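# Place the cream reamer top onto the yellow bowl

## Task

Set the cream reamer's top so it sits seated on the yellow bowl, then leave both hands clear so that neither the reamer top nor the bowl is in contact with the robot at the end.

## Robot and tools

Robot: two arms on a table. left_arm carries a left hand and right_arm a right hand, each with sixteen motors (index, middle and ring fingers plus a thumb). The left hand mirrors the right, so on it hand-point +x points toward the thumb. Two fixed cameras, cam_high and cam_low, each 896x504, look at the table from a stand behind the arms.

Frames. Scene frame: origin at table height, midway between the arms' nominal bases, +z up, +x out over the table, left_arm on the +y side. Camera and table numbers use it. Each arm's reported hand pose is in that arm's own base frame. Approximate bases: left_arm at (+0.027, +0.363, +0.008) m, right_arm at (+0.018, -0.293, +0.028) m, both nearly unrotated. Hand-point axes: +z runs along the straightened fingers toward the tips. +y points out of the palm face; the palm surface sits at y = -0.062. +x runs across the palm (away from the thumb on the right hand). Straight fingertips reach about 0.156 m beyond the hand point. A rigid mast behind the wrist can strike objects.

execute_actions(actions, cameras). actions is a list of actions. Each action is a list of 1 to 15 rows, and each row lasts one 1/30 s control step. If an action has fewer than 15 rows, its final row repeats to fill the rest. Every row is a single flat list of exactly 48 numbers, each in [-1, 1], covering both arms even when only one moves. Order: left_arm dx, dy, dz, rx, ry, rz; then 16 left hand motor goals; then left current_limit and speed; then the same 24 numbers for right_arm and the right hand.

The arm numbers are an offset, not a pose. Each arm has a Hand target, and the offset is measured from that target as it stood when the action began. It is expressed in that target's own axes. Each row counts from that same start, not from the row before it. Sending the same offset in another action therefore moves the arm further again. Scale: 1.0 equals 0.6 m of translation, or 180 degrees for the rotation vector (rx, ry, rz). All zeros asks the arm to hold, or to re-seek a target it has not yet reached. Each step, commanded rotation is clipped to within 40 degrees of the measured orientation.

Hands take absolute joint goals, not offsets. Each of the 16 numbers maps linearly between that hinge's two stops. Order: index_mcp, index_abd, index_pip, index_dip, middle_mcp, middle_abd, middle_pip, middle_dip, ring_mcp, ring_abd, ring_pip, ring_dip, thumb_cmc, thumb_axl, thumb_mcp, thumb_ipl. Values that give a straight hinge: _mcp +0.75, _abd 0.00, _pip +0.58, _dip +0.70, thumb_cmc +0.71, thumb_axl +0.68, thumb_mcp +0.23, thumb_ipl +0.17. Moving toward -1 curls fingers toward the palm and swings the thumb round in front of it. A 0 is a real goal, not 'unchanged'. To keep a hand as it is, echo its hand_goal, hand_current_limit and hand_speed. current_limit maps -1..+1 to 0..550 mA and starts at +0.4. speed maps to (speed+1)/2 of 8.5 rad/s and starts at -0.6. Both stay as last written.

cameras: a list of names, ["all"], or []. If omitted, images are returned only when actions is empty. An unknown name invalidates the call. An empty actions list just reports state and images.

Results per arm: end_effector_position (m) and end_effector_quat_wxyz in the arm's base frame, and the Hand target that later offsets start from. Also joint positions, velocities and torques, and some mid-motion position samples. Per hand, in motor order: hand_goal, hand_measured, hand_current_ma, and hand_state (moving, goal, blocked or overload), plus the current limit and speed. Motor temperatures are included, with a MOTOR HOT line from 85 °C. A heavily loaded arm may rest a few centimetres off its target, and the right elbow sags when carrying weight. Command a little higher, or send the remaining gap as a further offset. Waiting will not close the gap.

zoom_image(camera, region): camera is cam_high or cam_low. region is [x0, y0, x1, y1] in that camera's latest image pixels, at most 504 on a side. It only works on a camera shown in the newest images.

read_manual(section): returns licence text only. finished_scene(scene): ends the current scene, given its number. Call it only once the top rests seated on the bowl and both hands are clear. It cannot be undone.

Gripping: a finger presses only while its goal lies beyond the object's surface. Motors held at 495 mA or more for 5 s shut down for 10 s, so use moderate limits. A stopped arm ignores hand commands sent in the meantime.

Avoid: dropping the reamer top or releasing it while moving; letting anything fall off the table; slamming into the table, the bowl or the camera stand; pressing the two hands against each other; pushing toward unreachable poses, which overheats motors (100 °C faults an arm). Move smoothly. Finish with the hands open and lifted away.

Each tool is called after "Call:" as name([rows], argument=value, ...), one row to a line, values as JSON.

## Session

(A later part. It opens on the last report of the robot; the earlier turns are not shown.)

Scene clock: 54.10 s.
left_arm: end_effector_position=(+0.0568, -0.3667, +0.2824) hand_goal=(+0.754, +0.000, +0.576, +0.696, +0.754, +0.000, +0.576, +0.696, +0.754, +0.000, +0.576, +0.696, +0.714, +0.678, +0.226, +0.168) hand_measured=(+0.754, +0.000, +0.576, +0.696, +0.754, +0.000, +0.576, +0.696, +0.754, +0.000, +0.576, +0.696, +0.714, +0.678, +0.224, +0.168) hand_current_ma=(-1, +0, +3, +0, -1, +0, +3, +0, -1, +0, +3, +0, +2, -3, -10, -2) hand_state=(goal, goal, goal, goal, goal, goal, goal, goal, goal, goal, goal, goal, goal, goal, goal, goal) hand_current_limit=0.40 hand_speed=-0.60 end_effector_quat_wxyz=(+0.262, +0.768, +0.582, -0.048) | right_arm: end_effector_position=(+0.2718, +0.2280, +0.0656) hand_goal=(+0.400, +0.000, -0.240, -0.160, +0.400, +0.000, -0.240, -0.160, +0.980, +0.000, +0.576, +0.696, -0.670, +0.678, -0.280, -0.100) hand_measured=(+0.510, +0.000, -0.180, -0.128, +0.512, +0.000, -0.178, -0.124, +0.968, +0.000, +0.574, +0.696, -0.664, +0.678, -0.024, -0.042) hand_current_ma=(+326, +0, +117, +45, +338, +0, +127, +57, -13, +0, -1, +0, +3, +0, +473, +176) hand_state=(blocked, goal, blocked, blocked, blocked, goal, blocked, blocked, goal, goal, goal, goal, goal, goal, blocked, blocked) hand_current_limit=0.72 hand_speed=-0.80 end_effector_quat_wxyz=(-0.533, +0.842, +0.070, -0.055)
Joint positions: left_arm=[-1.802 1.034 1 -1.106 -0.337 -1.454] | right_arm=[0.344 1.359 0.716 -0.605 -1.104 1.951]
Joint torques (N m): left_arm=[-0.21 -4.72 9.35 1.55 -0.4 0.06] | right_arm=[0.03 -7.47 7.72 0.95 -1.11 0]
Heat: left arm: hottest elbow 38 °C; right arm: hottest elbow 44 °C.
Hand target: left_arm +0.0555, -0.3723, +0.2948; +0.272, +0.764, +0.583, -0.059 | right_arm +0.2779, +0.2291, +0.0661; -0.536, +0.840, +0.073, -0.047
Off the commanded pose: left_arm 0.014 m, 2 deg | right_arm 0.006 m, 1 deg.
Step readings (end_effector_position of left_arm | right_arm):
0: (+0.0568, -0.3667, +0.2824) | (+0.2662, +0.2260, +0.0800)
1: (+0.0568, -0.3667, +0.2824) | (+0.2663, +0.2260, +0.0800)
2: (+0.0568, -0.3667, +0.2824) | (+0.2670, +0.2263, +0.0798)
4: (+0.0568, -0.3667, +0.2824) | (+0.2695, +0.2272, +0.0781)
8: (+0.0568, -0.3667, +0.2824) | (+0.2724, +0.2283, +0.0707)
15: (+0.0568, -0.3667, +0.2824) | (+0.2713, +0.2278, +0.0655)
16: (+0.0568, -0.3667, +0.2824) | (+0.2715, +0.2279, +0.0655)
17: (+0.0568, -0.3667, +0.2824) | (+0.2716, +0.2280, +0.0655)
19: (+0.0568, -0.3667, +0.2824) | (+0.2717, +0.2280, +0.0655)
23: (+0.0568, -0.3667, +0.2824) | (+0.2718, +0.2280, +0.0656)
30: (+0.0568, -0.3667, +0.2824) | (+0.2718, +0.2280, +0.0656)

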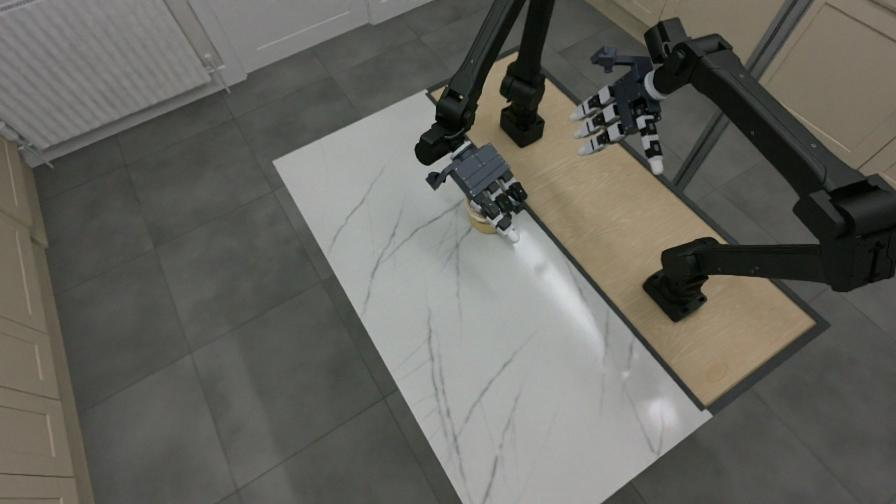

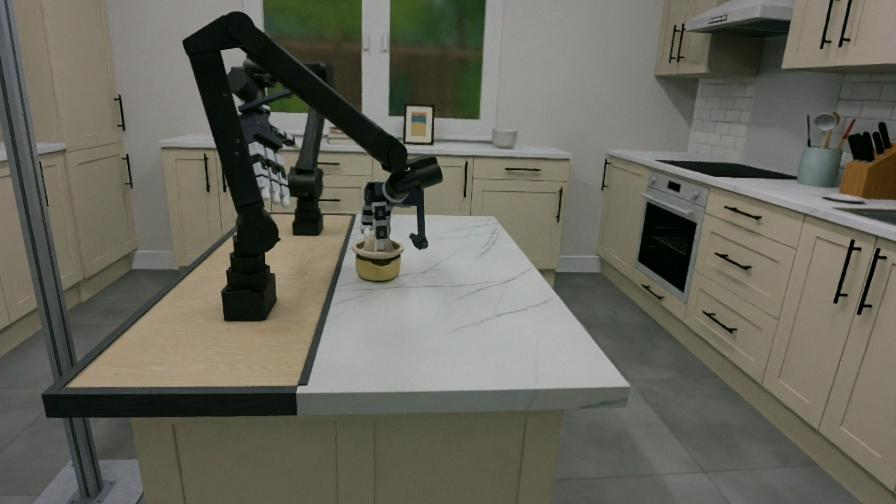

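Call:
execute_actions([
  [[0,0,0,0,0,0,0.754,0,0.576,0.696,0.754,0,0.576,0.696,0.754,0,0.576,0.696,0.714,0.678,0.226,0.168,0.4,-0.6,-0.0016,0.018,0.0088,-0.0014,0.0034,-0.0074,0.4,0,-0.24,-0.16,0.4,0,-0.24,-0.16,0.98,0,0.576,0.696,-0.67,0.678,-0.28,-0.1,0.72,-0.8]],
  [[0,0,0,0,0,0,0.754,0,0.576,0.696,0.754,0,0.576,0.696,0.754,0,0.576,0.696,0.714,0.678,0.226,0.168,0.4,-0.6,0,0,0,0,0,0,0.4,0,-0.24,-0.16,0.4,0,-0.24,-0.16,0.98,0,0.576,0.696,-0.67,0.678,-0.28,-0.1,0.72,-0.8]],
], cameras=["cam_low","cam_high"])

Call:
zoom_image(camera="cam_low", region=[330, 210, 410, 290])

Call:
zoom_image(camera="cam_high", region=[450, 170, 530, 250])

Scene clock: 56.67 s.
left_arm: end_effector_position=(+0.0568, -0.3667, +0.2824) hand_goal=(+0.754, +0.000, +0.576, +0.696, +0.754, +0.000, +0.576, +0.696, +0.754, +0.000, +0.576, +0.696, +0.714, +0.678, +0.226, +0.168) hand_measured=(+0.754, +0.000, +0.576, +0.696, +0.754, +0.000, +0.576, +0.696, +0.754, +0.000, +0.576, +0.696, +0.714, +0.678, +0.224, +0.168) hand_current_ma=(-1, +0, +3, +0, -1, +0, +3, +0, -1, +0, +3, +0, +2, -3, -10, -2) hand_state=(goal, goal, goal, goal, goal, goal, goal, goal, goal, goal, goal, goal, goal, goal, goal, goal) hand_current_limit=0.40 hand_speed=-0.60 end_effector_quat_wxyz=(+0.262, +0.768, +0.582, -0.048) | right_arm: end_effector_position=(+0.2736, +0.2279, +0.0569) hand_goal=(+0.400, +0.000, -0.240, -0.160, +0.400, +0.000, -0.240, -0.160, +0.980, +0.000, +0.576, +0.696, -0.670, +0.678, -0.280, -0.100) hand_measured=(+0.508, +0.000, -0.180, -0.128, +0.512, +0.000, -0.178, -0.124, +0.968, +0.000, +0.574, +0.696, -0.662, +0.678, -0.024, -0.042) hand_current_ma=(+323, +0, +117, +45, +336, +0, +127, +57, -13, +0, -1, +0, +6, +0, +473, +176) hand_state=(blocked, goal, blocked, blocked, blocked, goal, blocked, blocked, goal, goal, goal, goal, goal, goal, blocked, blocked) hand_current_limit=0.72 hand_speed=-0.80 end_effector_quat_wxyz=(-0.534, +0.841, +0.078, -0.040)
Joint positions: left_arm=[-1.802 1.034 1 -1.106 -0.337 -1.454] | right_arm=[0.344 1.36 0.688 -0.54 -1.099 1.951]
Joint torques (N m): left_arm=[-0.26 -4.78 9.36 1.55 -0.4 0.05] | right_arm=[0.79 -7.36 7.21 1.03 -0.9 0.05]
Heat: left arm: hottest elbow 38 °C; right arm: hottest elbow 44 °C.
Hand target: left_arm +0.0555, -0.3723, +0.2948; +0.272, +0.764, +0.583, -0.059 | right_arm +0.2770, +0.2292, +0.0540; -0.535, +0.840, +0.080, -0.036
Off the commanded pose: left_arm 0.014 m, 2 deg | right_arm 0.005 m, 0 deg.
Step readings (end_effector_position of left_arm | right_arm):
0: (+0.0568, -0.3667, +0.2824) | (+0.2718, +0.2280, +0.0656)
1: (+0.0568, -0.3667, +0.2824) | (+0.2719, +0.2281, +0.0656)
2: (+0.0568, -0.3667, +0.2824) | (+0.2723, +0.2282, +0.0651)
4: (+0.0568, -0.3667, +0.2824) | (+0.2735, +0.2284, +0.0629)
8: (+0.0568, -0.3667, +0.2824) | (+0.2720, +0.2273, +0.0575)
15: (+0.0568, -0.3667, +0.2824) | (+0.2733, +0.2278, +0.0568)
16: (+0.0568, -0.3667, +0.2824) | (+0.2734, +0.2278, +0.0568)
17: (+0.0568, -0.3667, +0.2824) | (+0.2735, +0.2278, +0.0568)
19: (+0.0568, -0.3667, +0.2824) | (+0.2735, +0.2279, +0.0568)
23: (+0.0568, -0.3667, +0.2824) | (+0.2736, +0.2279, +0.0569)
30: (+0.0568, -0.3667, +0.2824) | (+0.2736, +0.2279, +0.0569)

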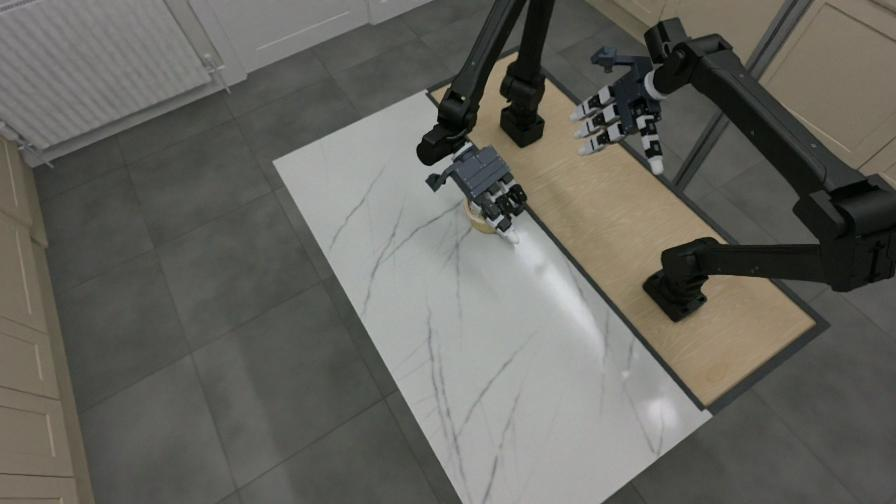

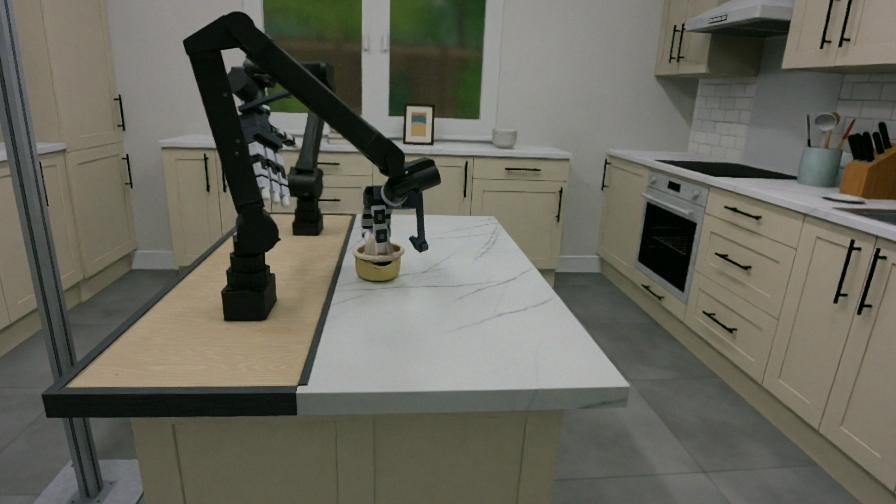

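Scaled by 6.300.

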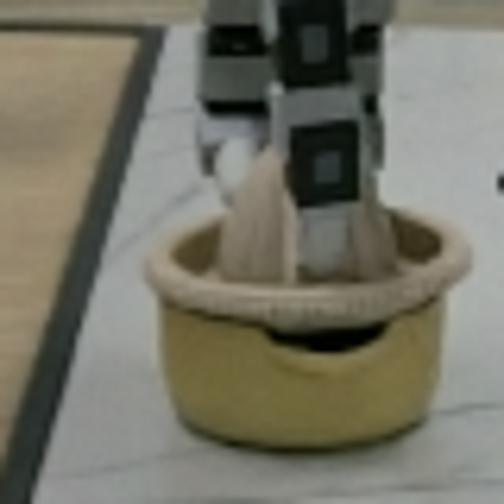

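Scaled by 6.300.

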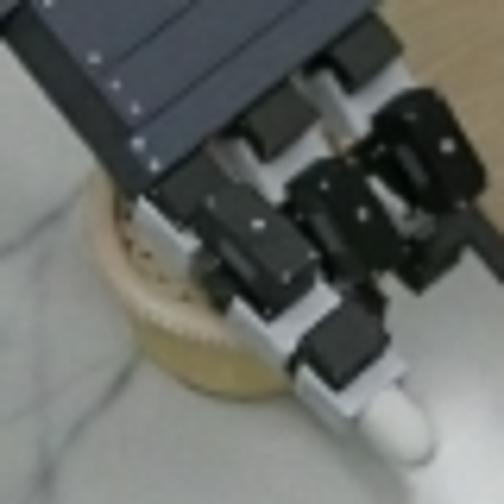

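Call:
execute_actions([
  [[0,0,0,0,0,0,0.754,0,0.576,0.696,0.754,0,0.576,0.696,0.754,0,0.576,0.696,0.714,0.678,0.226,0.168,0.4,-0.6,-0.0066,0.007,0.0046,0,0,0,0.4,0,-0.24,-0.16,0.4,0,-0.24,-0.16,0.98,0,0.576,0.696,-0.67,0.678,-0.28,-0.1,0.72,-0.8]],
  [[0,0,0,0,0,0,0.754,0,0.576,0.696,0.754,0,0.576,0.696,0.754,0,0.576,0.696,0.714,0.678,0.226,0.168,0.4,-0.6,0,0,0,0,0,0,0.4,0,-0.24,-0.16,0.4,0,-0.24,-0.16,0.98,0,0.576,0.696,-0.67,0.678,-0.28,-0.1,0.72,-0.8]],
], cameras=["cam_low","cam_high"])

Call:
zoom_image(camera="cam_low", region=[330, 210, 410, 290])

Call:
zoom_image(camera="cam_high", region=[450, 170, 530, 250])

Scene clock: 58.80 s.
left_arm: end_effector_position=(+0.0568, -0.3667, +0.2824) hand_goal=(+0.754, +0.000, +0.576, +0.696, +0.754, +0.000, +0.576, +0.696, +0.754, +0.000, +0.576, +0.696, +0.714, +0.678, +0.226, +0.168) hand_measured=(+0.754, +0.000, +0.576, +0.696, +0.754, +0.000, +0.576, +0.696, +0.754, +0.000, +0.576, +0.696, +0.714, +0.678, +0.224, +0.168) hand_current_ma=(-1, +0, +3, +0, -1, +0, +3, +0, -1, +0, +3, +0, +2, -3, -10, -2) hand_state=(goal, goal, goal, goal, goal, goal, goal, goal, goal, goal, goal, goal, goal, goal, goal, goal) hand_current_limit=0.40 hand_speed=-0.60 end_effector_quat_wxyz=(+0.262, +0.768, +0.582, -0.048) | right_arm: end_effector_position=(+0.2733, +0.2283, +0.0551) hand_goal=(+0.400, +0.000, -0.240, -0.160, +0.400, +0.000, -0.240, -0.160, +0.980, +0.000, +0.576, +0.696, -0.670, +0.678, -0.280, -0.100) hand_measured=(+0.506, +0.000, -0.180, -0.128, +0.512, +0.000, -0.178, -0.124, +0.968, +0.000, +0.574, +0.696, -0.660, +0.680, -0.024, -0.042) hand_current_ma=(+309, +0, +117, +45, +335, +0, +127, +55, -13, +0, -1, +0, +7, +0, +473, +176) hand_state=(blocked, goal, blocked, blocked, blocked, goal, blocked, blocked, goal, goal, goal, goal, goal, goal, blocked, blocked) hand_current_limit=0.72 hand_speed=-0.80 end_effector_quat_wxyz=(-0.536, +0.840, +0.076, -0.038)
Joint positions: left_arm=[-1.802 1.034 1 -1.106 -0.337 -1.454] | right_arm=[0.344 1.36 0.68 -0.519 -1.1 1.963]
Joint torques (N m): left_arm=[-0.26 -4.72 9.33 1.52 -0.4 0.06] | right_arm=[1.26 -7.3 6.93 1.11 -0.77 -0.03]
Heat: left arm: hottest elbow 38 °C; right arm: hottest elbow 44 °C.
Hand target: left_arm +0.0555, -0.3723, +0.2948; +0.272, +0.764, +0.583, -0.059 | right_arm +0.2730, +0.2292, +0.0489; -0.535, +0.840, +0.080, -0.036
Off the commanded pose: left_arm 0.014 m, 2 deg | right_arm 0.006 m, 0 deg.
Step readings (end_effector_position of left_arm | right_arm):
0: (+0.0568, -0.3667, +0.2824) | (+0.2736, +0.2279, +0.0569)
1: (+0.0568, -0.3667, +0.2824) | (+0.2736, +0.2279, +0.0569)
2: (+0.0568, -0.3667, +0.2824) | (+0.2736, +0.2279, +0.0564)
4: (+0.0568, -0.3667, +0.2824) | (+0.2735, +0.2279, +0.0554)
8: (+0.0568, -0.3667, +0.2824) | (+0.2734, +0.2282, +0.0553)
15: (+0.0568, -0.3667, +0.2824) | (+0.2733, +0.2283, +0.0551)
16: (+0.0568, -0.3667, +0.2824) | (+0.2733, +0.2283, +0.0551)
17: (+0.0568, -0.3667, +0.2824) | (+0.2733, +0.2283, +0.0551)
19: (+0.0568, -0.3667, +0.2824) | (+0.2733, +0.2283, +0.0551)
23: (+0.0568, -0.3667, +0.2824) | (+0.2733, +0.2283, +0.0551)
30: (+0.0568, -0.3667, +0.2824) | (+0.2733, +0.2283, +0.0551)

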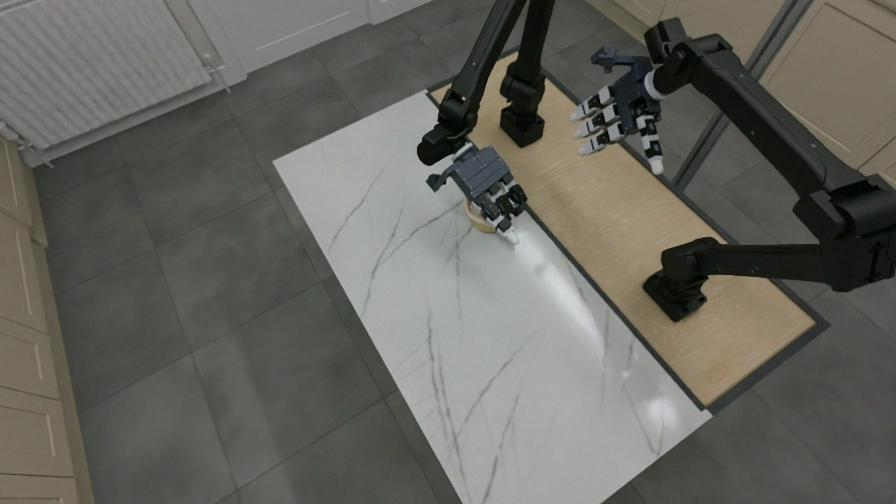

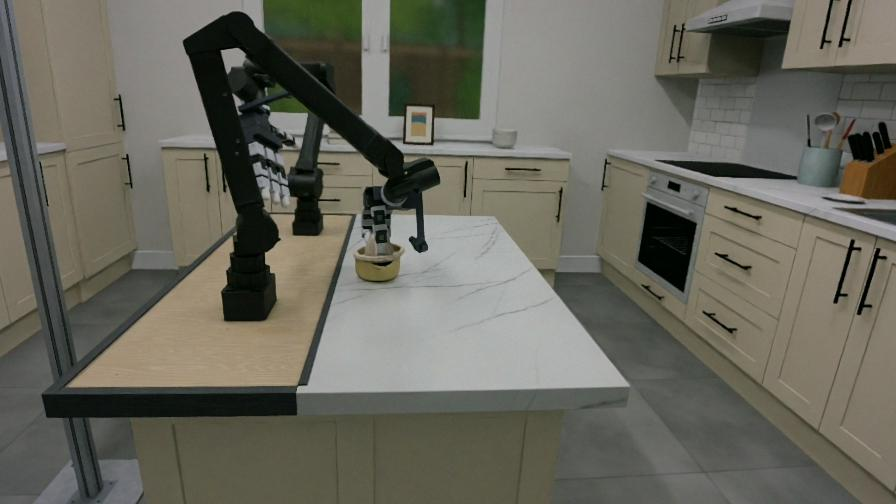

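Scaled by 6.300.

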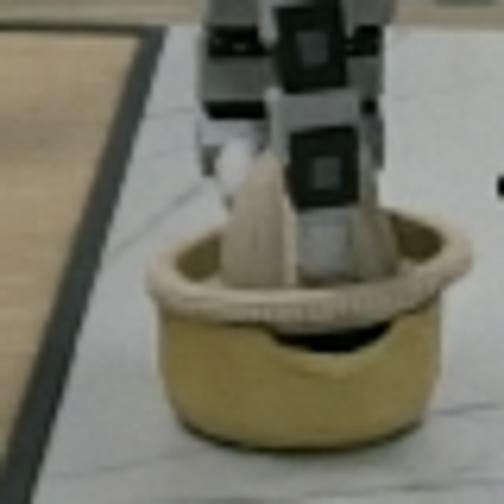

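Scaled by 6.300.

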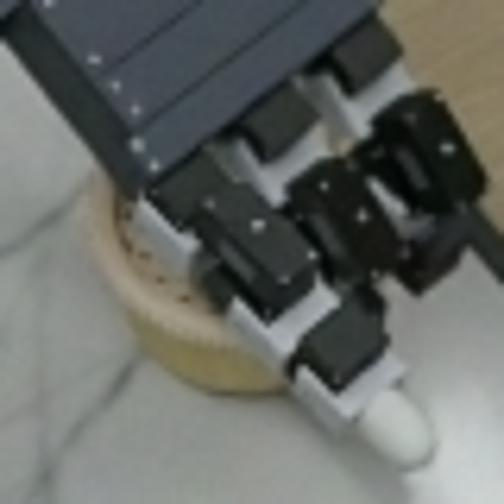

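Call:
execute_actions([
  [[0,0,0,0,0,0,0.754,0,0.576,0.696,0.754,0,0.576,0.696,0.754,0,0.576,0.696,0.714,0.678,0.226,0.168,0.4,-0.6,0,-0.0181,-0.0085,0,0,0,0.4,0,-0.24,-0.16,0.4,0,-0.24,-0.16,0.98,0,0.576,0.696,-0.67,0.678,-0.28,-0.1,0.72,-0.8]],
  [[0,0,0,0,0,0,0.754,0,0.576,0.696,0.754,0,0.576,0.696,0.754,0,0.576,0.696,0.714,0.678,0.226,0.168,0.4,-0.6,0,0,0,0,0,0,0.4,0,-0.24,-0.16,0.4,0,-0.24,-0.16,0.98,0,0.576,0.696,-0.67,0.678,-0.28,-0.1,0.72,-0.8]],
], cameras=["cam_low"])

Call:
zoom_image(camera="cam_low", region=[330, 210, 410, 290])

Scene clock: 60.83 s.
left_arm: end_effector_position=(+0.0568, -0.3667, +0.2824) hand_goal=(+0.754, +0.000, +0.576, +0.696, +0.754, +0.000, +0.576, +0.696, +0.754, +0.000, +0.576, +0.696, +0.714, +0.678, +0.226, +0.168) hand_measured=(+0.754, +0.000, +0.576, +0.696, +0.754, +0.000, +0.576, +0.696, +0.754, +0.000, +0.576, +0.696, +0.714, +0.678, +0.224, +0.168) hand_current_ma=(-1, +0, +3, +0, -1, +0, +3, +0, -1, +0, +3, +0, +2, -3, -10, -2) hand_state=(goal, goal, goal, goal, goal, goal, goal, goal, goal, goal, goal, goal, goal, goal, goal, goal) hand_current_limit=0.40 hand_speed=-0.60 end_effector_quat_wxyz=(+0.262, +0.768, +0.582, -0.048) | right_arm: end_effector_position=(+0.2727, +0.2281, +0.0555) hand_goal=(+0.400, +0.000, -0.240, -0.160, +0.400, +0.000, -0.240, -0.160, +0.980, +0.000, +0.576, +0.696, -0.670, +0.678, -0.280, -0.100) hand_measured=(+0.504, +0.000, -0.180, -0.128, +0.512, +0.000, -0.178, -0.126, +0.968, +0.000, +0.574, +0.696, -0.662, +0.680, -0.024, -0.042) hand_current_ma=(+307, +0, +117, +45, +335, +0, +127, +52, -13, +0, -1, +0, +6, +0, +473, +176) hand_state=(blocked, goal, blocked, blocked, blocked, goal, blocked, blocked, goal, goal, goal, goal, goal, goal, blocked, blocked) hand_current_limit=0.72 hand_speed=-0.80 end_effector_quat_wxyz=(-0.536, +0.840, +0.076, -0.039)
Joint positions: left_arm=[-1.802 1.034 1 -1.106 -0.337 -1.454] | right_arm=[0.344 1.359 0.68 -0.522 -1.1 1.963]
Joint torques (N m): left_arm=[-0.26 -4.72 9.36 1.52 -0.4 0.06] | right_arm=[0.15 -9.17 7.77 -0.23 -0.75 -0.02]
Heat: left arm: hottest elbow 38 °C; right arm: hottest elbow 43 °C.
Hand target: left_arm +0.0555, -0.3723, +0.2948; +0.272, +0.764, +0.583, -0.059 | right_arm +0.2727, +0.2291, +0.0609; -0.535, +0.840, +0.080, -0.036
Off the commanded pose: left_arm 0.014 m, 2 deg | right_arm 0.006 m, 1 deg.
Step readings (end_effector_position of left_arm | right_arm):
0: (+0.0568, -0.3667, +0.2824) | (+0.2733, +0.2283, +0.0551)
1: (+0.0568, -0.3667, +0.2824) | (+0.2733, +0.2283, +0.0551)
2: (+0.0568, -0.3667, +0.2824) | (+0.2733, +0.2283, +0.0551)
4: (+0.0568, -0.3667, +0.2824) | (+0.2733, +0.2283, +0.0553)
8: (+0.0568, -0.3667, +0.2824) | (+0.2731, +0.2282, +0.0554)
15: (+0.0568, -0.3667, +0.2824) | (+0.2728, +0.2281, +0.0555)
16: (+0.0568, -0.3667, +0.2824) | (+0.2728, +0.2281, +0.0555)
17: (+0.0568, -0.3667, +0.2824) | (+0.2728, +0.2281, +0.0555)
19: (+0.0568, -0.3667, +0.2824) | (+0.2728, +0.2281, +0.0555)
23: (+0.0568, -0.3667, +0.2824) | (+0.2727, +0.2281, +0.0555)
30: (+0.0568, -0.3667, +0.2824) | (+0.2727, +0.2281, +0.0555)
Images, in order (width x height): cam_low 896x504.

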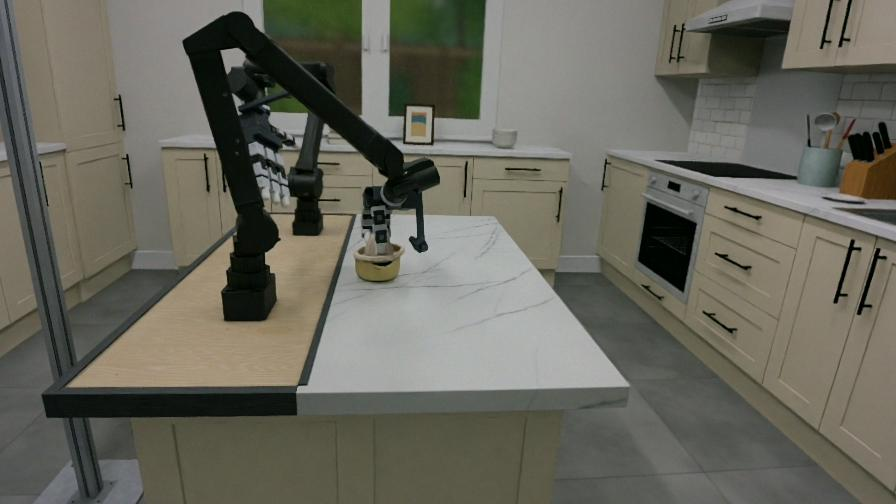

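Scaled by 6.300.

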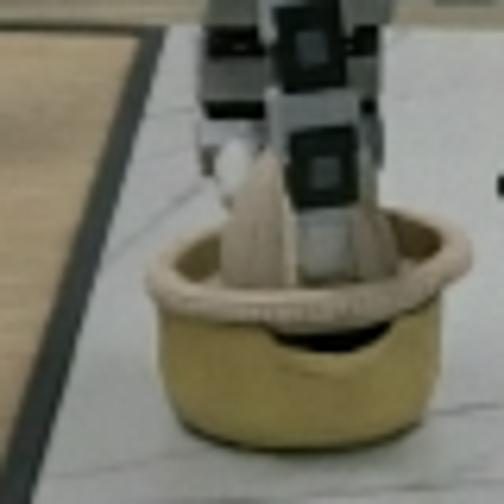

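Call:
execute_actions([
  [[0,0,0,0,0,0,0.754,0,0.576,0.696,0.754,0,0.576,0.696,0.754,0,0.576,0.696,0.714,0.678,0.226,0.168,0.4,-0.6,0.003,-0.0255,-0.0123,0,0,0,0.4,0,-0.24,-0.16,0.4,0,-0.24,-0.16,0.98,0,0.576,0.696,-0.67,0.678,-0.28,-0.1,0.72,-0.8]],
  [[0,0,0,0,0,0,0.754,0,0.576,0.696,0.754,0,0.576,0.696,0.754,0,0.576,0.696,0.714,0.678,0.226,0.168,0.4,-0.6,0.003,-0.0255,-0.0123,0,0,0,0.4,0,-0.24,-0.16,0.4,0,-0.24,-0.16,0.98,0,0.576,0.696,-0.67,0.678,-0.28,-0.1,0.72,-0.8]],
  [[0,0,0,0,0,0,0.754,0,0.576,0.696,0.754,0,0.576,0.696,0.754,0,0.576,0.696,0.714,0.678,0.226,0.168,0.4,-0.6,-0.0006,0.0219,0.0102,0,0,0,0.4,0,-0.24,-0.16,0.4,0,-0.24,-0.16,0.98,0,0.576,0.696,-0.67,0.678,-0.28,-0.1,0.72,-0.8]],
  [[0,0,0,0,0,0,0.754,0,0.576,0.696,0.754,0,0.576,0.696,0.754,0,0.576,0.696,0.714,0.678,0.226,0.168,0.4,-0.6,-0.0006,0.0219,0.0102,0,0,0,0.4,0,-0.24,-0.16,0.4,0,-0.24,-0.16,0.98,0,0.576,0.696,-0.67,0.678,-0.28,-0.1,0.72,-0.8]],
], cameras=["cam_low","cam_high"])

Call:
zoom_image(camera="cam_low", region=[330, 210, 410, 290])

Call:
zoom_image(camera="cam_high", region=[450, 170, 530, 250])

Scene clock: 64.33 s.
left_arm: end_effector_position=(+0.0568, -0.3667, +0.2824) hand_goal=(+0.754, +0.000, +0.576, +0.696, +0.754, +0.000, +0.576, +0.696, +0.754, +0.000, +0.576, +0.696, +0.714, +0.678, +0.226, +0.168) hand_measured=(+0.754, +0.000, +0.576, +0.696, +0.754, +0.000, +0.576, +0.696, +0.754, +0.000, +0.576, +0.696, +0.714, +0.678, +0.224, +0.168) hand_current_ma=(-1, +0, +3, +0, -1, +0, +3, +0, -1, +0, +3, +0, +2, -3, -10, -2) hand_state=(goal, goal, goal, goal, goal, goal, goal, goal, goal, goal, goal, goal, goal, goal, goal, goal) hand_current_limit=0.40 hand_speed=-0.60 end_effector_quat_wxyz=(+0.262, +0.768, +0.582, -0.048) | right_arm: end_effector_position=(+0.2686, +0.2258, +0.0645) hand_goal=(+0.400, +0.000, -0.240, -0.160, +0.400, +0.000, -0.240, -0.160, +0.980, +0.000, +0.576, +0.696, -0.670, +0.678, -0.280, -0.100) hand_measured=(+0.504, +0.000, -0.180, -0.130, +0.512, +0.000, -0.178, -0.126, +0.968, +0.000, +0.574, +0.696, -0.664, +0.680, -0.024, -0.042) hand_current_ma=(+300, +0, +117, +41, +335, +0, +127, +52, -13, +0, -1, +0, +4, +0, +473, +176) hand_state=(blocked, goal, blocked, blocked, blocked, goal, blocked, blocked, goal, goal, goal, goal, goal, goal, blocked, blocked) hand_current_limit=0.72 hand_speed=-0.80 end_effector_quat_wxyz=(-0.532, +0.842, +0.072, -0.045)
Joint positions: left_arm=[-1.802 1.034 1 -1.106 -0.337 -1.454] | right_arm=[0.344 1.335 0.692 -0.577 -1.095 1.959]
Joint torques (N m): left_arm=[-0.21 -4.72 9.35 1.54 -0.4 0.06] | right_arm=[0.79 -6.89 8.2 1.02 -0.98 0.02]
Heat: left arm: hottest elbow 39 °C; right arm: hottest elbow 43 °C.
Hand target: left_arm +0.0555, -0.3723, +0.2948; +0.272, +0.764, +0.583, -0.059 | right_arm +0.2755, +0.2292, +0.0660; -0.535, +0.840, +0.080, -0.036
Off the commanded pose: left_arm 0.014 m, 2 deg | right_arm 0.008 m, 1 deg.
Step readings (end_effector_position of left_arm | right_arm):
0: (+0.0568, -0.3667, +0.2824) | (+0.2727, +0.2281, +0.0555)
1: (+0.0568, -0.3667, +0.2824) | (+0.2726, +0.2280, +0.0555)
2: (+0.0568, -0.3667, +0.2824) | (+0.2719, +0.2276, +0.0556)
4: (+0.0568, -0.3667, +0.2824) | (+0.2687, +0.2260, +0.0562)
8: (+0.0568, -0.3667, +0.2824) | (+0.2646, +0.2246, +0.0595)
15: (+0.0568, -0.3667, +0.2824) | (+0.2628, +0.2239, +0.0615)
16: (+0.0568, -0.3667, +0.2824) | (+0.2625, +0.2238, +0.0615)
17: (+0.0568, -0.3667, +0.2824) | (+0.2616, +0.2235, +0.0616)
19: (+0.0568, -0.3667, +0.2824) | (+0.2586, +0.2223, +0.0631)
23: (+0.0568, -0.3667, +0.2824) | (+0.2551, +0.2210, +0.0678)
30: (+0.0568, -0.3667, +0.2824) | (+0.2569, +0.2217, +0.0729)
31: (+0.0568, -0.3667, +0.2824) | (+0.2568, +0.2216, +0.0729)
32: (+0.0568, -0.3667, +0.2824) | (+0.2568, +0.2216, +0.0729)
34: (+0.0568, -0.3667, +0.2824) | (+0.2570, +0.2217, +0.0729)
38: (+0.0568, -0.3667, +0.2824) | (+0.2585, +0.2222, +0.0730)
45: (+0.0568, -0.3667, +0.2824) | (+0.2598, +0.2227, +0.0731)
46: (+0.0568, -0.3667, +0.2824) | (+0.2599, +0.2227, +0.0730)
47: (+0.0568, -0.3667, +0.2824) | (+0.2607, +0.2230, +0.0729)
49: (+0.0568, -0.3667, +0.2824) | (+0.2636, +0.2240, +0.0715)
53: (+0.0568, -0.3667, +0.2824) | (+0.2669, +0.2252, +0.0666)
60: (+0.0568, -0.3667, +0.2824) | (+0.2683, +0.2257, +0.0645)

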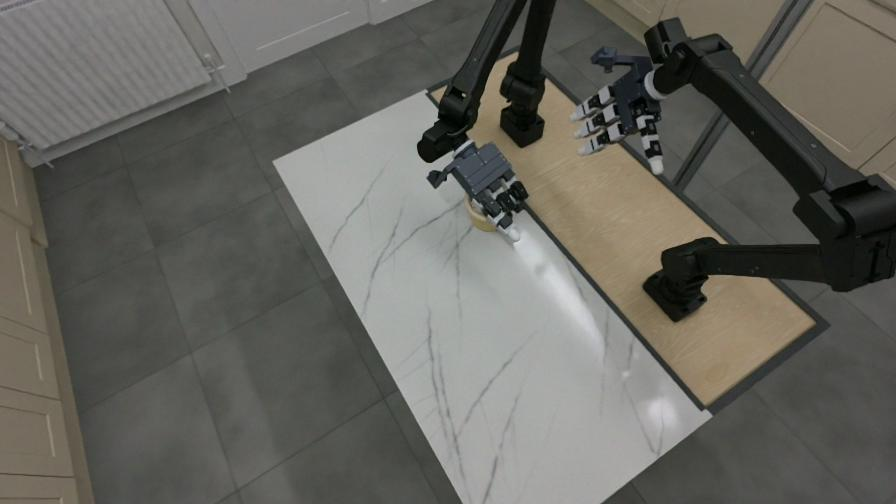

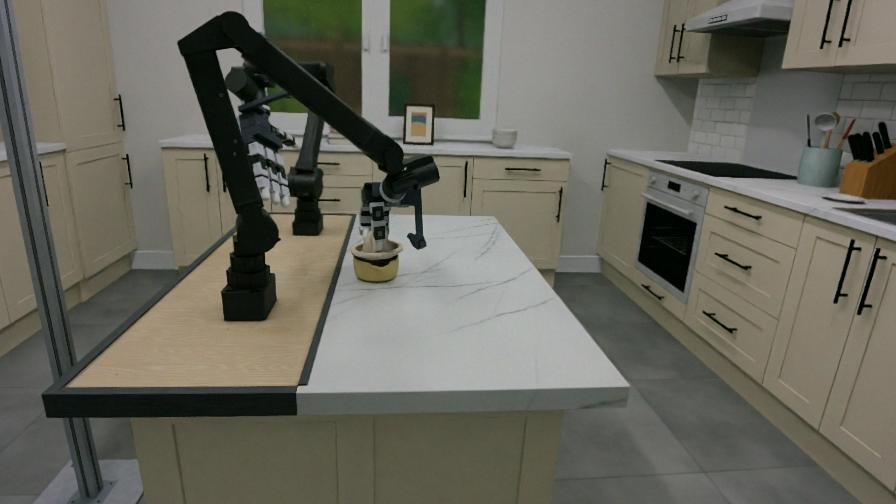

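Scaled by 6.300.

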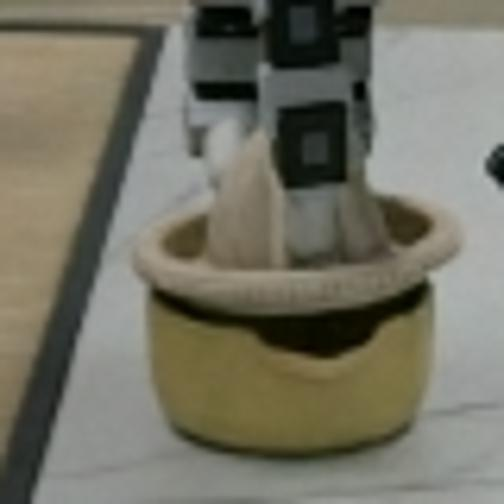

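Scaled by 6.300.

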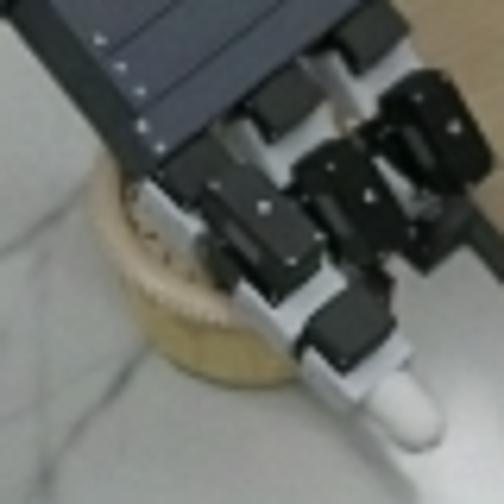

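Call:
execute_actions([
  [[0,0,0,0,0,0,0.754,0,0.576,0.696,0.754,0,0.576,0.696,0.754,0,0.576,0.696,0.714,0.678,0.226,0.168,0.4,-0.6,-0.0003,0.009,0.0042,0.0029,-0.0068,0.0148,0.4,0,-0.24,-0.16,0.4,0,-0.24,-0.16,0.98,0,0.576,0.696,-0.67,0.678,-0.28,-0.1,0.72,-0.8]],
  [[0,0,0,0,0,0,0.754,0,0.576,0.696,0.754,0,0.576,0.696,0.754,0,0.576,0.696,0.714,0.678,0.226,0.168,0.4,-0.6,0,0,0,0,0,0,0.4,0,-0.24,-0.16,0.4,0,-0.24,-0.16,0.98,0,0.576,0.696,-0.67,0.678,-0.28,-0.1,0.72,-0.8]],
], cameras=["cam_low","cam_high"])

Call:
zoom_image(camera="cam_low", region=[340, 220, 410, 290])

Call:
zoom_image(camera="cam_high", region=[455, 180, 525, 250])

Scene clock: 67.37 s.
left_arm: end_effector_position=(+0.0568, -0.3667, +0.2824) hand_goal=(+0.754, +0.000, +0.576, +0.696, +0.754, +0.000, +0.576, +0.696, +0.754, +0.000, +0.576, +0.696, +0.714, +0.678, +0.226, +0.168) hand_measured=(+0.754, +0.000, +0.576, +0.696, +0.754, +0.000, +0.576, +0.696, +0.754, +0.000, +0.576, +0.696, +0.714, +0.678, +0.224, +0.168) hand_current_ma=(-1, +0, +3, +0, -1, +0, +3, +0, -1, +0, +3, +0, +2, -3, -10, -2) hand_state=(goal, goal, goal, goal, goal, goal, goal, goal, goal, goal, goal, goal, goal, goal, goal, goal) hand_current_limit=0.40 hand_speed=-0.60 end_effector_quat_wxyz=(+0.262, +0.768, +0.582, -0.048) | right_arm: end_effector_position=(+0.2643, +0.2266, +0.0527) hand_goal=(+0.400, +0.000, -0.240, -0.160, +0.400, +0.000, -0.240, -0.160, +0.980, +0.000, +0.576, +0.696, -0.670, +0.678, -0.280, -0.100) hand_measured=(+0.504, +0.000, -0.180, -0.132, +0.512, +0.000, -0.178, -0.126, +0.968, +0.000, +0.574, +0.696, -0.664, +0.680, -0.024, -0.042) hand_current_ma=(+300, +0, +117, +37, +335, +0, +127, +52, -13, +0, -1, +0, +4, +0, +473, +176) hand_state=(blocked, goal, blocked, blocked, blocked, goal, blocked, blocked, goal, goal, goal, goal, goal, goal, blocked, blocked) hand_current_limit=0.72 hand_speed=-0.80 end_effector_quat_wxyz=(-0.533, +0.841, +0.062, -0.066)
Joint positions: left_arm=[-1.802 1.034 1 -1.106 -0.337 -1.454] | right_arm=[0.344 1.38 0.692 -0.577 -1.111 1.958]
Joint torques (N m): left_arm=[-0.32 -4.66 9.37 1.54 -0.41 0.06] | right_arm=[0.15 -7.82 9.39 0.2 -1.1 0.05]
Heat: left arm: hottest elbow 39 °C; right arm: hottest elbow 43 °C.
Hand target: left_arm +0.0555, -0.3723, +0.2948; +0.272, +0.764, +0.583, -0.059 | right_arm +0.2754, +0.2292, +0.0600; -0.537, +0.839, +0.066, -0.058
Off the commanded pose: left_arm 0.014 m, 2 deg | right_arm 0.014 m, 1 deg.
Step readings (end_effector_position of left_arm | right_arm):
0: (+0.0568, -0.3667, +0.2824) | (+0.2686, +0.2258, +0.0645)
1: (+0.0568, -0.3667, +0.2824) | (+0.2686, +0.2258, +0.0645)
2: (+0.0568, -0.3667, +0.2824) | (+0.2684, +0.2259, +0.0643)
4: (+0.0568, -0.3667, +0.2824) | (+0.2672, +0.2267, +0.0629)
8: (+0.0568, -0.3667, +0.2824) | (+0.2651, +0.2265, +0.0556)
15: (+0.0568, -0.3667, +0.2824) | (+0.2643, +0.2266, +0.0527)
16: (+0.0568, -0.3667, +0.2824) | (+0.2643, +0.2266, +0.0527)
17: (+0.0568, -0.3667, +0.2824) | (+0.2643, +0.2266, +0.0527)
19: (+0.0568, -0.3667, +0.2824) | (+0.2643, +0.2266, +0.0527)
23: (+0.0568, -0.3667, +0.2824) | (+0.2643, +0.2266, +0.0527)
30: (+0.0568, -0.3667, +0.2824) | (+0.2643, +0.2266, +0.0527)

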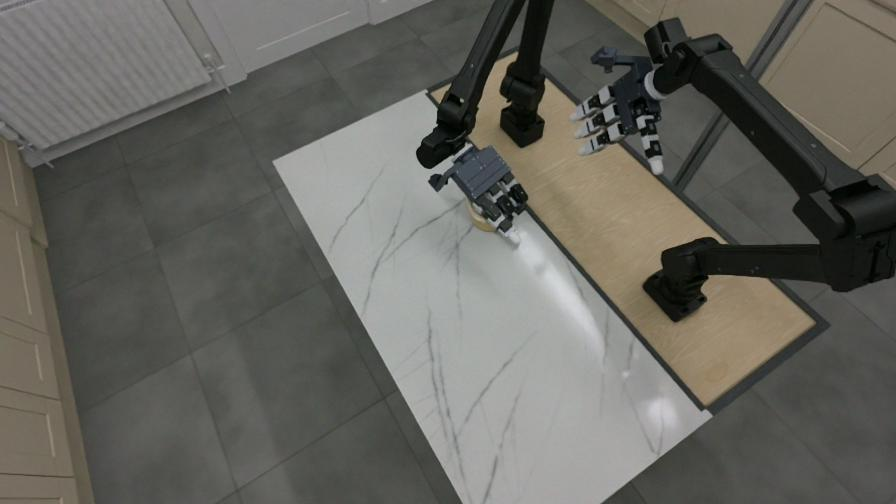

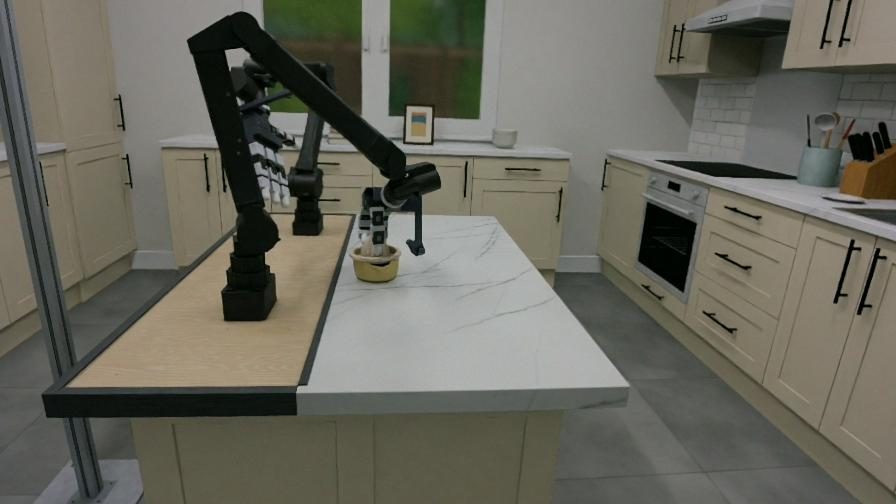

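Scaled by 7.200.

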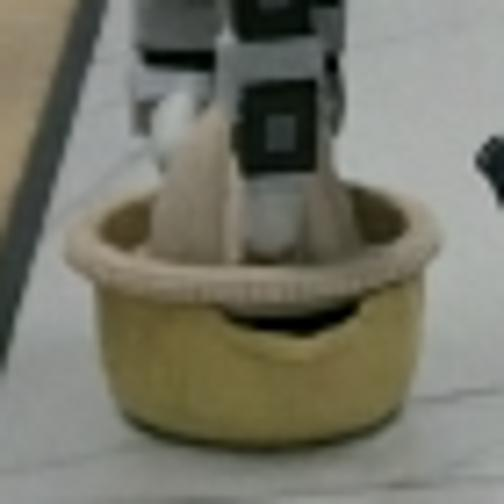

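Scaled by 7.200.

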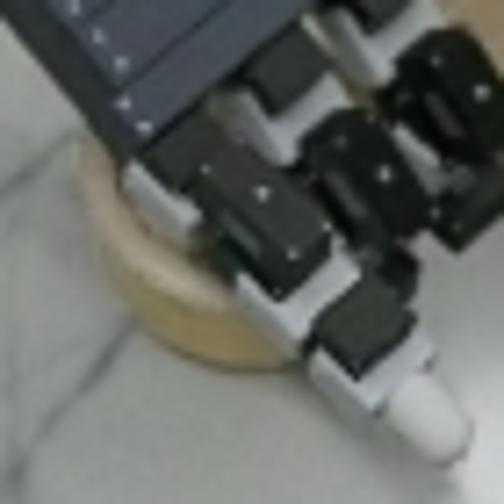

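Call:
execute_actions([
  [[0,0,0,0,0,0,0.754,0,0.576,0.696,0.754,0,0.576,0.696,0.754,0,0.576,0.696,0.714,0.678,0.226,0.168,0.4,-0.6,0.008,-0.0027,-0.0027,0,0,0,0.4,0,-0.24,-0.16,0.4,0,-0.24,-0.16,0.98,0,0.576,0.696,-0.67,0.678,-0.28,-0.1,0.72,-0.8]],
], cameras=["cam_low","cam_high"])

Call:
zoom_image(camera="cam_low", region=[340, 220, 410, 290])

Call:
zoom_image(camera="cam_high", region=[455, 180, 525, 250])

Scene clock: 69.33 s.
left_arm: end_effector_position=(+0.0568, -0.3667, +0.2824) hand_goal=(+0.754, +0.000, +0.576, +0.696, +0.754, +0.000, +0.576, +0.696, +0.754, +0.000, +0.576, +0.696, +0.714, +0.678, +0.226, +0.168) hand_measured=(+0.754, +0.000, +0.576, +0.696, +0.754, +0.000, +0.576, +0.696, +0.754, +0.000, +0.576, +0.696, +0.714, +0.678, +0.224, +0.168) hand_current_ma=(-1, +0, +3, +0, -1, +0, +3, +0, -1, +0, +3, +0, +2, -3, -10, -2) hand_state=(goal, goal, goal, goal, goal, goal, goal, goal, goal, goal, goal, goal, goal, goal, goal, goal) hand_current_limit=0.40 hand_speed=-0.60 end_effector_quat_wxyz=(+0.262, +0.768, +0.582, -0.048) | right_arm: end_effector_position=(+0.2630, +0.2255, +0.0522) hand_goal=(+0.400, +0.000, -0.240, -0.160, +0.400, +0.000, -0.240, -0.160, +0.980, +0.000, +0.576, +0.696, -0.670, +0.678, -0.280, -0.100) hand_measured=(+0.504, +0.000, -0.180, -0.132, +0.512, +0.000, -0.178, -0.126, +0.968, +0.000, +0.574, +0.696, -0.664, +0.680, -0.024, -0.042) hand_current_ma=(+300, +0, +117, +37, +335, +0, +127, +52, -13, +0, -1, +0, +4, +0, +473, +176) hand_state=(blocked, goal, blocked, blocked, blocked, goal, blocked, blocked, goal, goal, goal, goal, goal, goal, blocked, blocked) hand_current_limit=0.72 hand_speed=-0.80 end_effector_quat_wxyz=(-0.533, +0.841, +0.062, -0.068)
Joint positions: left_arm=[-1.802 1.034 1 -1.106 -0.337 -1.454] | right_arm=[0.343 1.381 0.692 -0.588 -1.113 1.949]
Joint torques (N m): left_arm=[-0.21 -4.72 9.37 1.52 -0.4 0.06] | right_arm=[-0.67 -7.65 10.77 -0.06 -1.12 -0.03]
Heat: left arm: hottest elbow 39 °C; right arm: hottest elbow 43 °C.
Hand target: left_arm +0.0555, -0.3723, +0.2948; +0.272, +0.764, +0.583, -0.059 | right_arm +0.2803, +0.2292, +0.0620; -0.537, +0.839, +0.066, -0.058
Off the commanded pose: left_arm 0.014 m, 2 deg | right_arm 0.020 m, 1 deg.
Step readings (end_effector_position of left_arm | right_arm):
0: (+0.0568, -0.3667, +0.2824) | (+0.2643, +0.2266, +0.0527)
1: (+0.0568, -0.3667, +0.2824) | (+0.2643, +0.2266, +0.0527)
2: (+0.0568, -0.3667, +0.2824) | (+0.2643, +0.2265, +0.0527)
4: (+0.0568, -0.3667, +0.2824) | (+0.2640, +0.2265, +0.0527)
8: (+0.0568, -0.3667, +0.2824) | (+0.2634, +0.2259, +0.0525)
15: (+0.0568, -0.3667, +0.2824) | (+0.2631, +0.2255, +0.0522)

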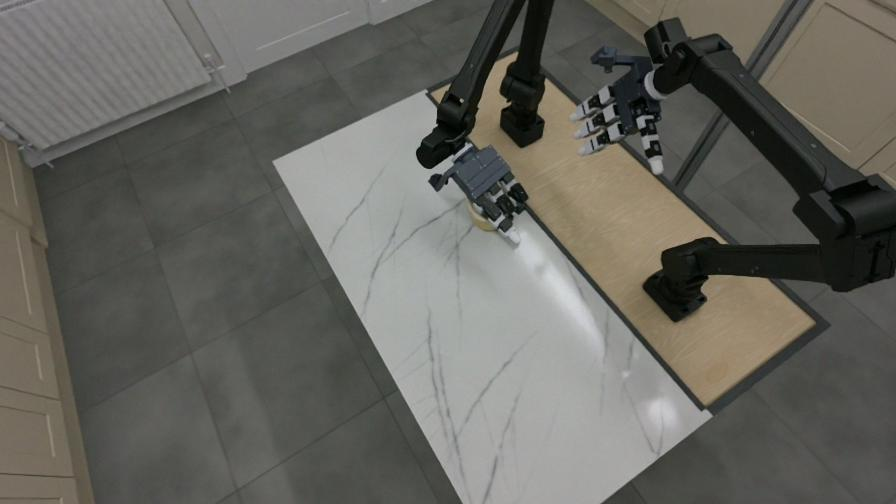

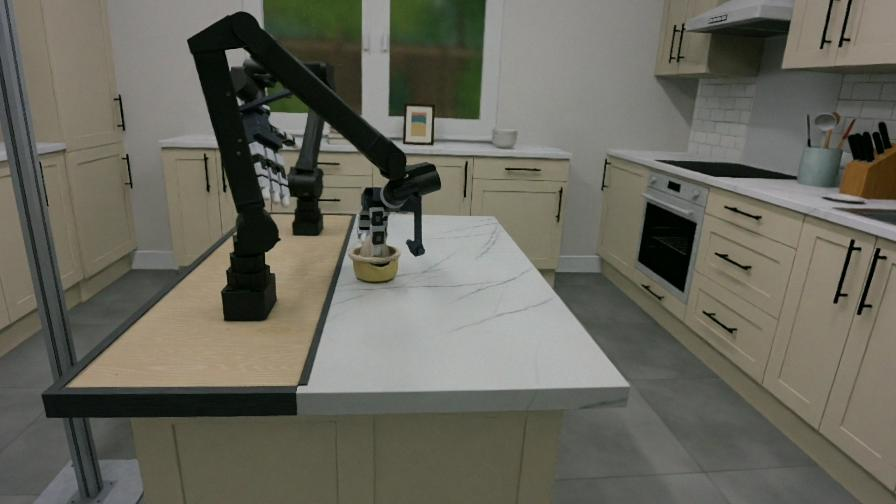

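Scaled by 7.200.

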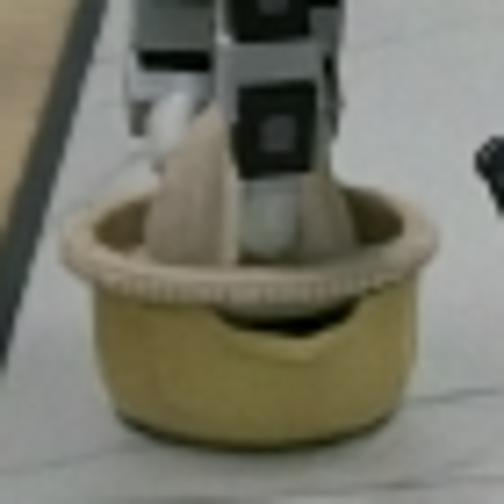

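Scaled by 7.200.

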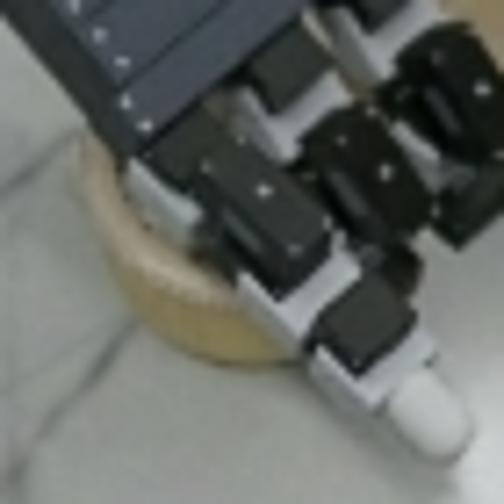

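Call:
execute_actions([
  [[0,0,0,0,0,0,0.754,0,0.576,0.696,0.754,0,0.576,0.696,0.754,0,0.576,0.696,0.714,0.678,0.226,0.168,0.4,-0.6,0.0037,0.0123,0.005,0,0,0,0.4,0,-0.24,-0.16,0.4,0,-0.24,-0.16,0.98,0,0.576,0.696,-0.67,0.678,-0.28,-0.1,0.72,-0.8]],
], cameras=["cam_low","cam_high"])

Call:
zoom_image(camera="cam_low", region=[340, 220, 410, 290])

Call:
zoom_image(camera="cam_high", region=[455, 180, 525, 250])

Scene clock: 71.23 s.
left_arm: end_effector_position=(+0.0568, -0.3667, +0.2824) hand_goal=(+0.754, +0.000, +0.576, +0.696, +0.754, +0.000, +0.576, +0.696, +0.754, +0.000, +0.576, +0.696, +0.714, +0.678, +0.226, +0.168) hand_measured=(+0.754, +0.000, +0.576, +0.696, +0.754, +0.000, +0.576, +0.696, +0.754, +0.000, +0.576, +0.696, +0.714, +0.678, +0.224, +0.168) hand_current_ma=(-1, +0, +3, +0, -1, +0, +3, +0, -1, +0, +3, +0, +2, -3, -10, -2) hand_state=(goal, goal, goal, goal, goal, goal, goal, goal, goal, goal, goal, goal, goal, goal, goal, goal) hand_current_limit=0.40 hand_speed=-0.60 end_effector_quat_wxyz=(+0.262, +0.768, +0.582, -0.048) | right_arm: end_effector_position=(+0.2631, +0.2250, +0.0468) hand_goal=(+0.400, +0.000, -0.240, -0.160, +0.400, +0.000, -0.240, -0.160, +0.980, +0.000, +0.576, +0.696, -0.670, +0.678, -0.280, -0.100) hand_measured=(+0.504, +0.000, -0.180, -0.136, +0.512, +0.000, -0.178, -0.128, +0.968, +0.000, +0.574, +0.696, -0.664, +0.680, -0.024, -0.042) hand_current_ma=(+300, +0, +117, +29, +335, +0, +127, +48, -13, +0, -1, +0, +4, +0, +473, +176) hand_state=(blocked, goal, blocked, blocked, blocked, goal, blocked, blocked, goal, goal, goal, goal, goal, goal, blocked, blocked) hand_current_limit=0.72 hand_speed=-0.80 end_effector_quat_wxyz=(-0.532, +0.841, +0.059, -0.074)
Joint positions: left_arm=[-1.802 1.034 1 -1.106 -0.337 -1.454] | right_arm=[0.34 1.401 0.693 -0.588 -1.116 1.942]
Joint torques (N m): left_arm=[-0.26 -4.78 9.35 1.54 -0.41 0.06] | right_arm=[0.03 -6.36 9.98 0.18 -1.05 -0.03]
Heat: left arm: hottest elbow 39 °C; right arm: hottest elbow 43 °C.
Hand target: left_arm +0.0555, -0.3723, +0.2948; +0.272, +0.764, +0.583, -0.059 | right_arm +0.2824, +0.2293, +0.0541; -0.537, +0.839, +0.066, -0.058
Off the commanded pose: left_arm 0.014 m, 2 deg | right_arm 0.021 m, 2 deg.
Step readings (end_effector_position of left_arm | right_arm):
0: (+0.0568, -0.3667, +0.2824) | (+0.2630, +0.2255, +0.0522)
1: (+0.0568, -0.3667, +0.2824) | (+0.2630, +0.2255, +0.0522)
2: (+0.0568, -0.3667, +0.2824) | (+0.2631, +0.2254, +0.0520)
4: (+0.0568, -0.3667, +0.2824) | (+0.2629, +0.2252, +0.0505)
8: (+0.0568, -0.3667, +0.2824) | (+0.2628, +0.2250, +0.0472)
15: (+0.0568, -0.3667, +0.2824) | (+0.2631, +0.2250, +0.0468)

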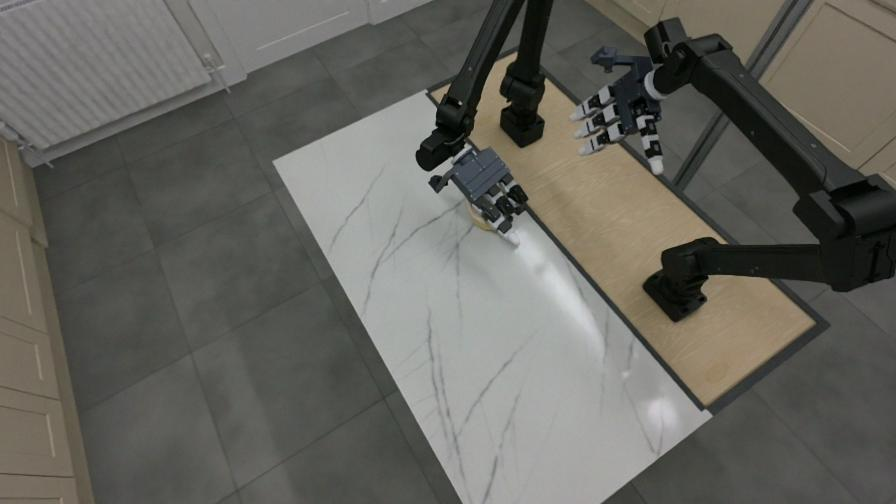

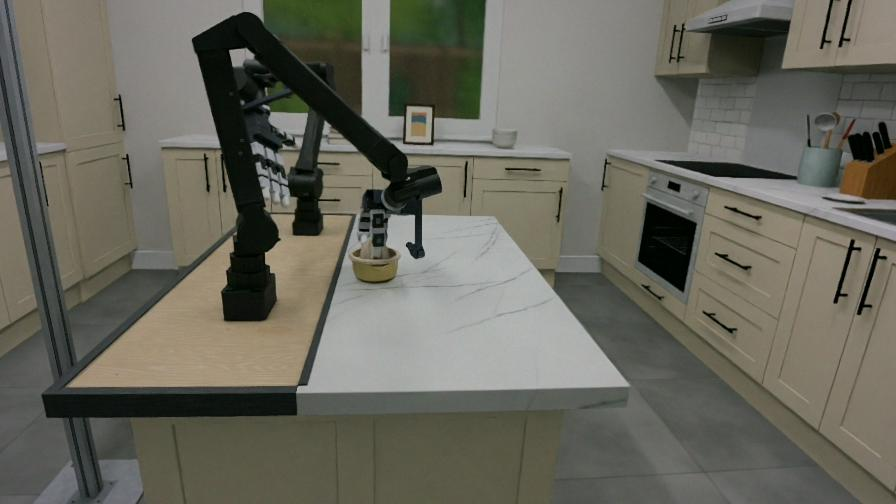

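Scaled by 7.200.

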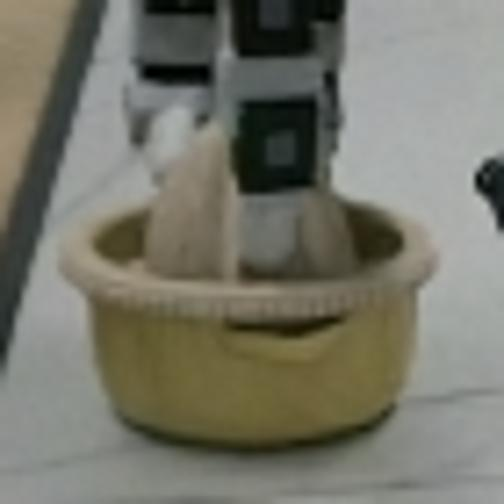

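Scaled by 7.200.

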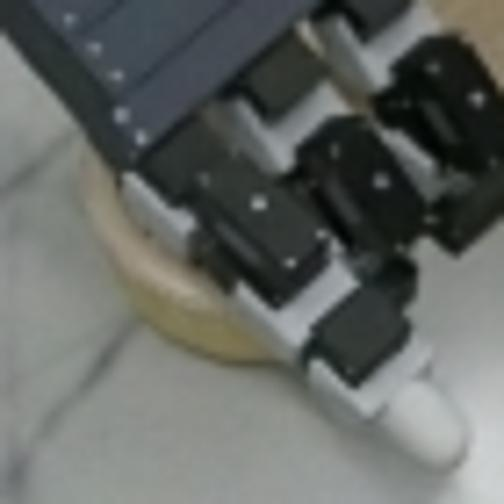

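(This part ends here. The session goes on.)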